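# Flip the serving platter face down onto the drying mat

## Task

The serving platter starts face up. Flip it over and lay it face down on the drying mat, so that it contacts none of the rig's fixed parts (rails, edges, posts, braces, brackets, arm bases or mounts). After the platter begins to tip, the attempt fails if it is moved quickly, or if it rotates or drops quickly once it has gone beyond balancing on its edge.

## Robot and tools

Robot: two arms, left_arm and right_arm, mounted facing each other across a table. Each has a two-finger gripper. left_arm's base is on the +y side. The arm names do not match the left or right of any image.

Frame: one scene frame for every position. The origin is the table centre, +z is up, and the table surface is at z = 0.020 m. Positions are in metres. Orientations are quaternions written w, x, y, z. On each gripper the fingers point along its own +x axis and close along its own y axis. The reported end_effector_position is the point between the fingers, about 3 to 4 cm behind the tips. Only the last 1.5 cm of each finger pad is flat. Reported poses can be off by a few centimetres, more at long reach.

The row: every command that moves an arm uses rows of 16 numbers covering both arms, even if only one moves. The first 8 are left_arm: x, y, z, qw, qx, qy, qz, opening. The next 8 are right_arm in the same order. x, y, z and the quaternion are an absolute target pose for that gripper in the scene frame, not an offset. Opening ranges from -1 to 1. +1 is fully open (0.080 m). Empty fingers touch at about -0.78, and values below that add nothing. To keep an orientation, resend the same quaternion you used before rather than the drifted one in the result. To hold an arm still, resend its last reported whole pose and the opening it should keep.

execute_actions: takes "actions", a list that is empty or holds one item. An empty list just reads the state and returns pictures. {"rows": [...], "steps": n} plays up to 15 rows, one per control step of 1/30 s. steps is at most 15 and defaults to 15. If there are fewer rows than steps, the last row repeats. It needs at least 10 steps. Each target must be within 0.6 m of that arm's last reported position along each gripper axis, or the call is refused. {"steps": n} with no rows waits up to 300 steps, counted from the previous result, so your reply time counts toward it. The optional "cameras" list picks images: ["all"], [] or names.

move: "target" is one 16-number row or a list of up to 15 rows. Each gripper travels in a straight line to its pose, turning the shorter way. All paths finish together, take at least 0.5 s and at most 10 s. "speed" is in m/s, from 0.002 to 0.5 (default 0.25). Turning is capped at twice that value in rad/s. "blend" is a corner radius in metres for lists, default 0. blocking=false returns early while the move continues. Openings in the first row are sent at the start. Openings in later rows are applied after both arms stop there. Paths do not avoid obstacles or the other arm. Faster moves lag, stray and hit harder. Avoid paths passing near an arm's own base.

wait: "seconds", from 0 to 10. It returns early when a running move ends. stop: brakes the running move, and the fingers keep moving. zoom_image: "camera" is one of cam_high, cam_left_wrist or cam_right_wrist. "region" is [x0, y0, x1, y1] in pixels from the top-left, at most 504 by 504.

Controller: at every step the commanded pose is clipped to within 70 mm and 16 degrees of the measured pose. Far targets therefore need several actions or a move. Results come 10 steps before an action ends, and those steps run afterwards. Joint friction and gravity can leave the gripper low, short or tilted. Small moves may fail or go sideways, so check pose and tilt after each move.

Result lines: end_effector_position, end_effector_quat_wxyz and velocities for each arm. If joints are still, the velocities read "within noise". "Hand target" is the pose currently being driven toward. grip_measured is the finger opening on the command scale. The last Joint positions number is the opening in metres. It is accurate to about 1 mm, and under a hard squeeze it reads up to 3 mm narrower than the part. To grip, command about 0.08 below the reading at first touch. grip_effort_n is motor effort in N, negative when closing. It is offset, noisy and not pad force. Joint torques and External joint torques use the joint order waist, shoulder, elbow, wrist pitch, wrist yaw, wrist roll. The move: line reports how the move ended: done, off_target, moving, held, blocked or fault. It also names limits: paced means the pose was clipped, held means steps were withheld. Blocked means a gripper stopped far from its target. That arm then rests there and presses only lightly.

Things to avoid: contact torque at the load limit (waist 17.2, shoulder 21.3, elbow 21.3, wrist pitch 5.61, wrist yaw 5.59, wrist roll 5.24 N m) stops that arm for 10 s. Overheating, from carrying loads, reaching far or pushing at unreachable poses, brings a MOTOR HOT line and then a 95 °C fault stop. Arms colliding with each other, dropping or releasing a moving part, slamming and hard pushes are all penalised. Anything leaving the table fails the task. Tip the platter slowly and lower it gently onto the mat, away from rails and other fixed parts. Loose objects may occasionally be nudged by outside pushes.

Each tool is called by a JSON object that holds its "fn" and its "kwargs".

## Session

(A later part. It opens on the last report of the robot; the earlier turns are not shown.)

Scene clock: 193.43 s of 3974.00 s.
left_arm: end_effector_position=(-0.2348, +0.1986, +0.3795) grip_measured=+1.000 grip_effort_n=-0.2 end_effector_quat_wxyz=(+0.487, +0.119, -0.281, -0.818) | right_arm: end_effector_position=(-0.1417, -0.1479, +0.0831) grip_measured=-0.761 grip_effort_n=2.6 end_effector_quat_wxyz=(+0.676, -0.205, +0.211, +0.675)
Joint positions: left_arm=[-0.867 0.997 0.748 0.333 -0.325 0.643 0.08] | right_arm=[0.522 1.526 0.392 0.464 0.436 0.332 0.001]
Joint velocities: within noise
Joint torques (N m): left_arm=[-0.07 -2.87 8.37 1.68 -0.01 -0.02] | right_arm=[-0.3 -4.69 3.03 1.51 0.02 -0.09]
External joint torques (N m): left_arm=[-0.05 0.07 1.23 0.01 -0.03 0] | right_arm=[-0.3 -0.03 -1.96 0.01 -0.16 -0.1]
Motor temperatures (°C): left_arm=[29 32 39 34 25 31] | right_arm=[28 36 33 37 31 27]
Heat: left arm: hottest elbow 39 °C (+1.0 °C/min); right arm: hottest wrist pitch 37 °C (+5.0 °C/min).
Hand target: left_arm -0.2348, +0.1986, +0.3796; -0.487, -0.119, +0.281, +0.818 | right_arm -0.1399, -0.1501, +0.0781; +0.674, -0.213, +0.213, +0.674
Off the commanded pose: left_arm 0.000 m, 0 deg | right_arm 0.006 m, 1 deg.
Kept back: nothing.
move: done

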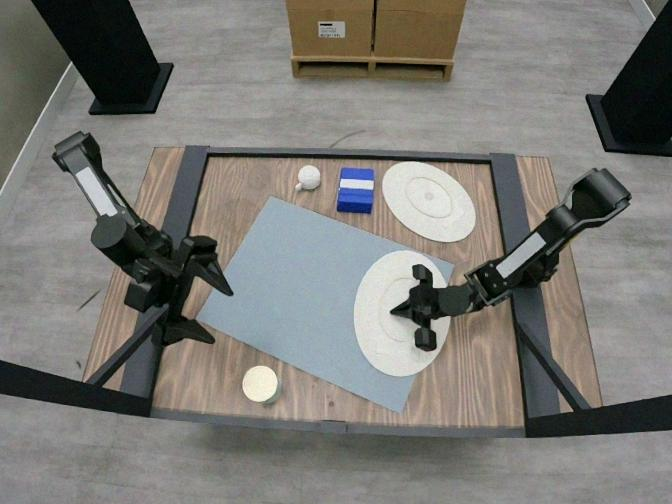

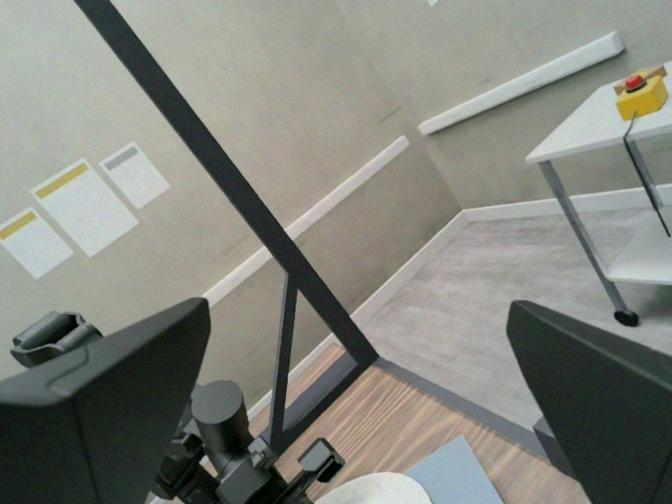

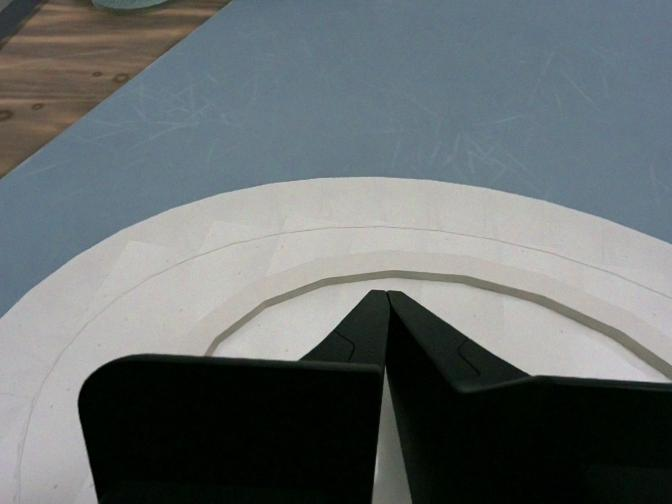

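{"fn": "move", "kwargs": {"target": [[-0.2348,0.1986,0.3795,0.487,0.119,-0.281,-0.818,1,-0.14,-0.145,0.068,0.6744,-0.2126,0.2126,0.6744,-0.76],[-0.2348,0.1986,0.3795,0.487,0.119,-0.281,-0.818,1,-0.14,-0.07,0.068,0.6744,-0.2126,0.2126,0.6744,-0.76]], "speed": 0.05}}

{"fn": "zoom_image", "kwargs": {"camera": "cam_high", "region": [250, 170, 500, 420]}}

Scene clock: 196.00 s of 3974.00 s.
left_arm: end_effector_position=(-0.2348, +0.1986, +0.3795) grip_measured=+1.000 grip_effort_n=-0.2 end_effector_quat_wxyz=(+0.487, +0.119, -0.281, -0.818) | right_arm: end_effector_position=(-0.1422, -0.0884, +0.0702) grip_measured=-0.761 grip_effort_n=2.6 end_effector_quat_wxyz=(+0.670, -0.219, +0.209, +0.677)
Joint positions: left_arm=[-0.867 0.997 0.748 0.333 -0.325 0.643 0.08] | right_arm=[0.407 1.763 0.587 0.518 0.337 0.238 0.001]
Joint velocities: within noise
Joint torques (N m): left_arm=[-0.08 -2.88 8.36 1.67 -0.01 -0.03] | right_arm=[-2.66 -1.34 9.69 1.92 -0.41 -0.14]
External joint torques (N m): left_arm=[-0.06 0.11 1.16 -0.02 -0.03 0] | right_arm=[-2.68 4.96 4.89 0.4 -0.55 -0.15]
Motor temperatures (°C): left_arm=[29 32 39 34 25 31] | right_arm=[28 36 34 37 31 27]
Heat: left arm: hottest elbow 39 °C (+1.0 °C/min); right arm: hottest wrist pitch 37 °C (+4.0 °C/min).
Hand target: left_arm -0.2348, +0.1986, +0.3796; -0.487, -0.119, +0.281, +0.818 | right_arm -0.1394, -0.0715, +0.0684; +0.674, -0.213, +0.212, +0.674
Off the commanded pose: left_arm 0.000 m, 0 deg | right_arm 0.019 m, 1 deg.
Kept back: nothing.
move: off_target (right_arm)

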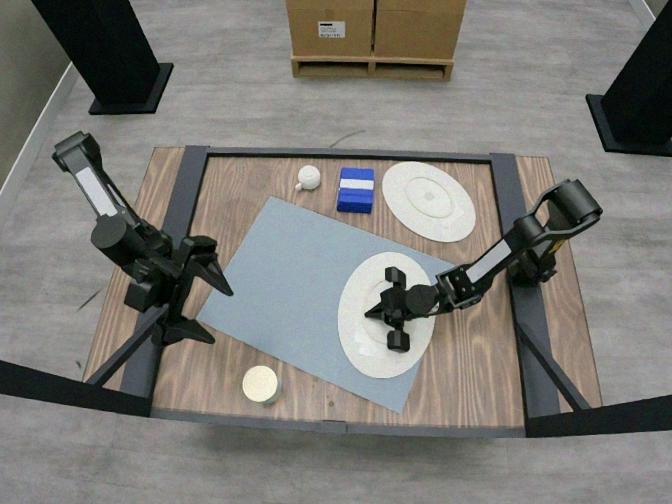

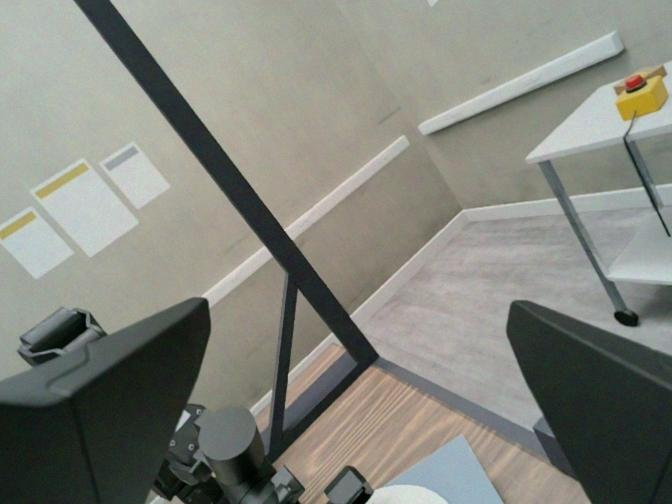

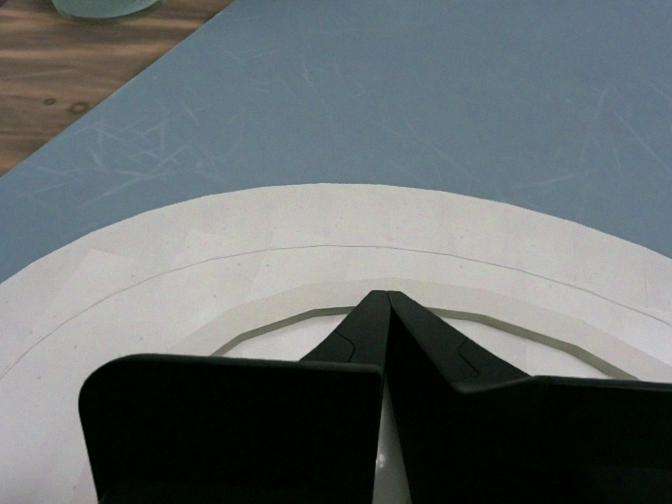

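Scaled by 2.016 from the camera's 672x504 image, which has a finer 960x720 frame.

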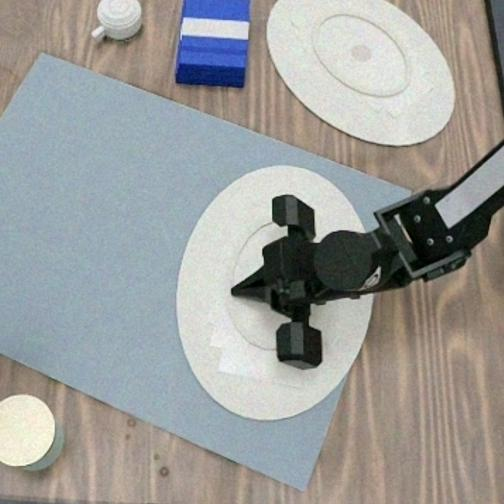

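{"fn": "move", "kwargs": {"target": [-0.2348,0.1986,0.3795,0.487,0.119,-0.281,-0.818,1,-0.14,-0.025,0.067,0.6744,-0.2126,0.2126,0.6744,-0.76], "speed": 0.05, "cameras": []}}

{"fn": "move", "kwargs": {"target": [[-0.2348,0.1986,0.3795,0.487,0.119,-0.281,-0.818,1,-0.14,-0.06,0.075,0.6744,-0.2126,0.2126,0.6744,-0.76],[-0.2348,0.1986,0.3795,0.487,0.119,-0.281,-0.818,1,-0.14,-0.1,0.15,0.6744,-0.2126,0.2126,0.6744,-0.76],[-0.2348,0.1986,0.3795,0.487,0.119,-0.281,-0.818,1,-0.14,-0.2,0.2,0.6744,-0.2126,0.2126,0.6744,-0.76]], "speed": [0.08,0.2,0.3]}}

{"fn": "zoom_image", "kwargs": {"camera": "cam_high", "region": [250, 170, 500, 420]}}

Scene clock: 197.93 s of 3974.00 s.
left_arm: end_effector_position=(-0.2348, +0.1986, +0.3795) grip_measured=+1.000 grip_effort_n=-0.2 end_effector_quat_wxyz=(+0.487, +0.119, -0.281, -0.818) | right_arm: end_effector_position=(-0.1459, -0.0424, +0.0717) grip_measured=-0.761 grip_effort_n=2.6 end_effector_quat_wxyz=(+0.668, -0.218, +0.210, +0.680)
Joint positions: left_arm=[-0.867 0.997 0.748 0.333 -0.325 0.643 0.08] | right_arm=[0.356 1.887 0.768 0.473 0.289 0.205 0.001]
Joint velocities: within noise
Joint torques (N m): left_arm=[-0.07 -2.88 8.38 1.68 -0.01 -0.04] | right_arm=[-2.43 -2.7 9.46 2 -0.27 -0.18]
External joint torques (N m): left_arm=[-0.06 -0.06 1.31 0.04 -0.03 -0.01] | right_arm=[-2.35 4.84 4.34 0.44 -0.4 -0.18]
Motor temperatures (°C): left_arm=[29 32 39 34 25 31] | right_arm=[28 36 35 37 31 27]
Heat: left arm: hottest elbow 39 °C (+1.0 °C/min); right arm: hottest wrist pitch 37 °C (+3.0 °C/min).
Hand target: left_arm -0.2348, +0.1986, +0.3796; -0.487, -0.119, +0.281, +0.818 | right_arm -0.1394, -0.0265, +0.0674; +0.674, -0.213, +0.212, +0.674
Off the commanded pose: left_arm 0.000 m, 0 deg | right_arm 0.019 m, 1 deg.
Kept back: nothing.
move: off_target (right_arm)
No camera images: "cameras" was empty.

Scene clock: 199.83 s of 3974.00 s.
left_arm: end_effector_position=(-0.2348, +0.1986, +0.3795) grip_measured=+1.000 grip_effort_n=-0.2 end_effector_quat_wxyz=(+0.487, +0.119, -0.281, -0.818) | right_arm: end_effector_position=(-0.1406, -0.1989, +0.1990) grip_measured=-0.761 grip_effort_n=2.6 end_effector_quat_wxyz=(+0.673, -0.215, +0.213, +0.675)
Joint positions: left_arm=[-0.867 0.997 0.748 0.333 -0.325 0.643 0.08] | right_arm=[0.66 1.002 0.627 -0.36 0.534 0.429 0.001]
Joint velocities: within noise
Joint torques (N m): left_arm=[-0.06 -2.88 8.37 1.68 -0.01 -0.03] | right_arm=[0.1 -4.15 5.62 1.01 0.5 0.11]
External joint torques (N m): left_arm=[-0.05 0.02 1.25 0.02 -0.03 0] | right_arm=[0.09 -1.47 -1.31 -0.44 0.27 0.1]
Motor temperatures (°C): left_arm=[29 32 39 34 25 31] | right_arm=[28 36 35 37 31 27]
Heat: left arm: hottest elbow 39 °C (+1.0 °C/min); right arm: hottest wrist pitch 37 °C (+2.0 °C/min).
Hand target: left_arm -0.2348, +0.1986, +0.3796; -0.487, -0.119, +0.281, +0.818 | right_arm -0.1400, -0.2000, +0.2000; +0.674, -0.213, +0.213, +0.674
Off the commanded pose: left_arm 0.000 m, 0 deg | right_arm 0.002 m, 0 deg.
Kept back: nothing.
move: done

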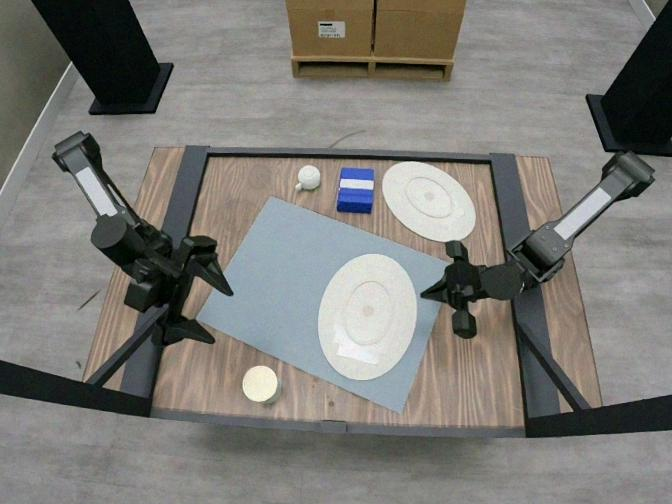

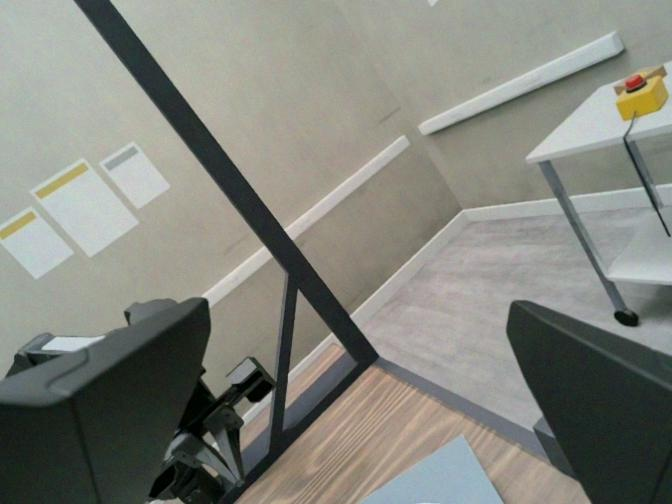

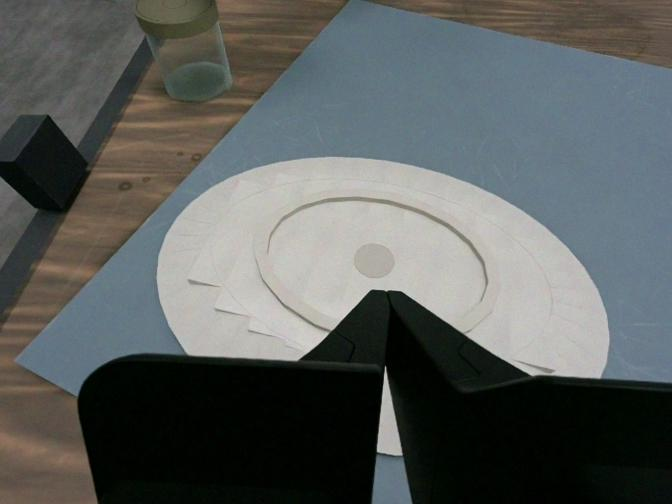

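Scaled by 2.016 from the camera's 672x504 image, which has a finer 960x720 frame.

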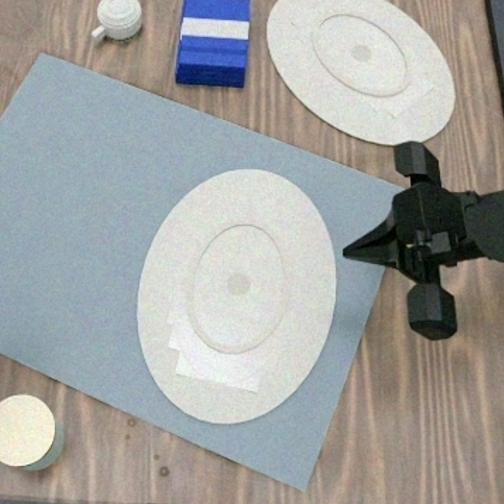

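Entirely on the mat, face down.

{"fn": "finished_scene", "kwargs": {"scene": 1}}

The scene is finished: the task was done.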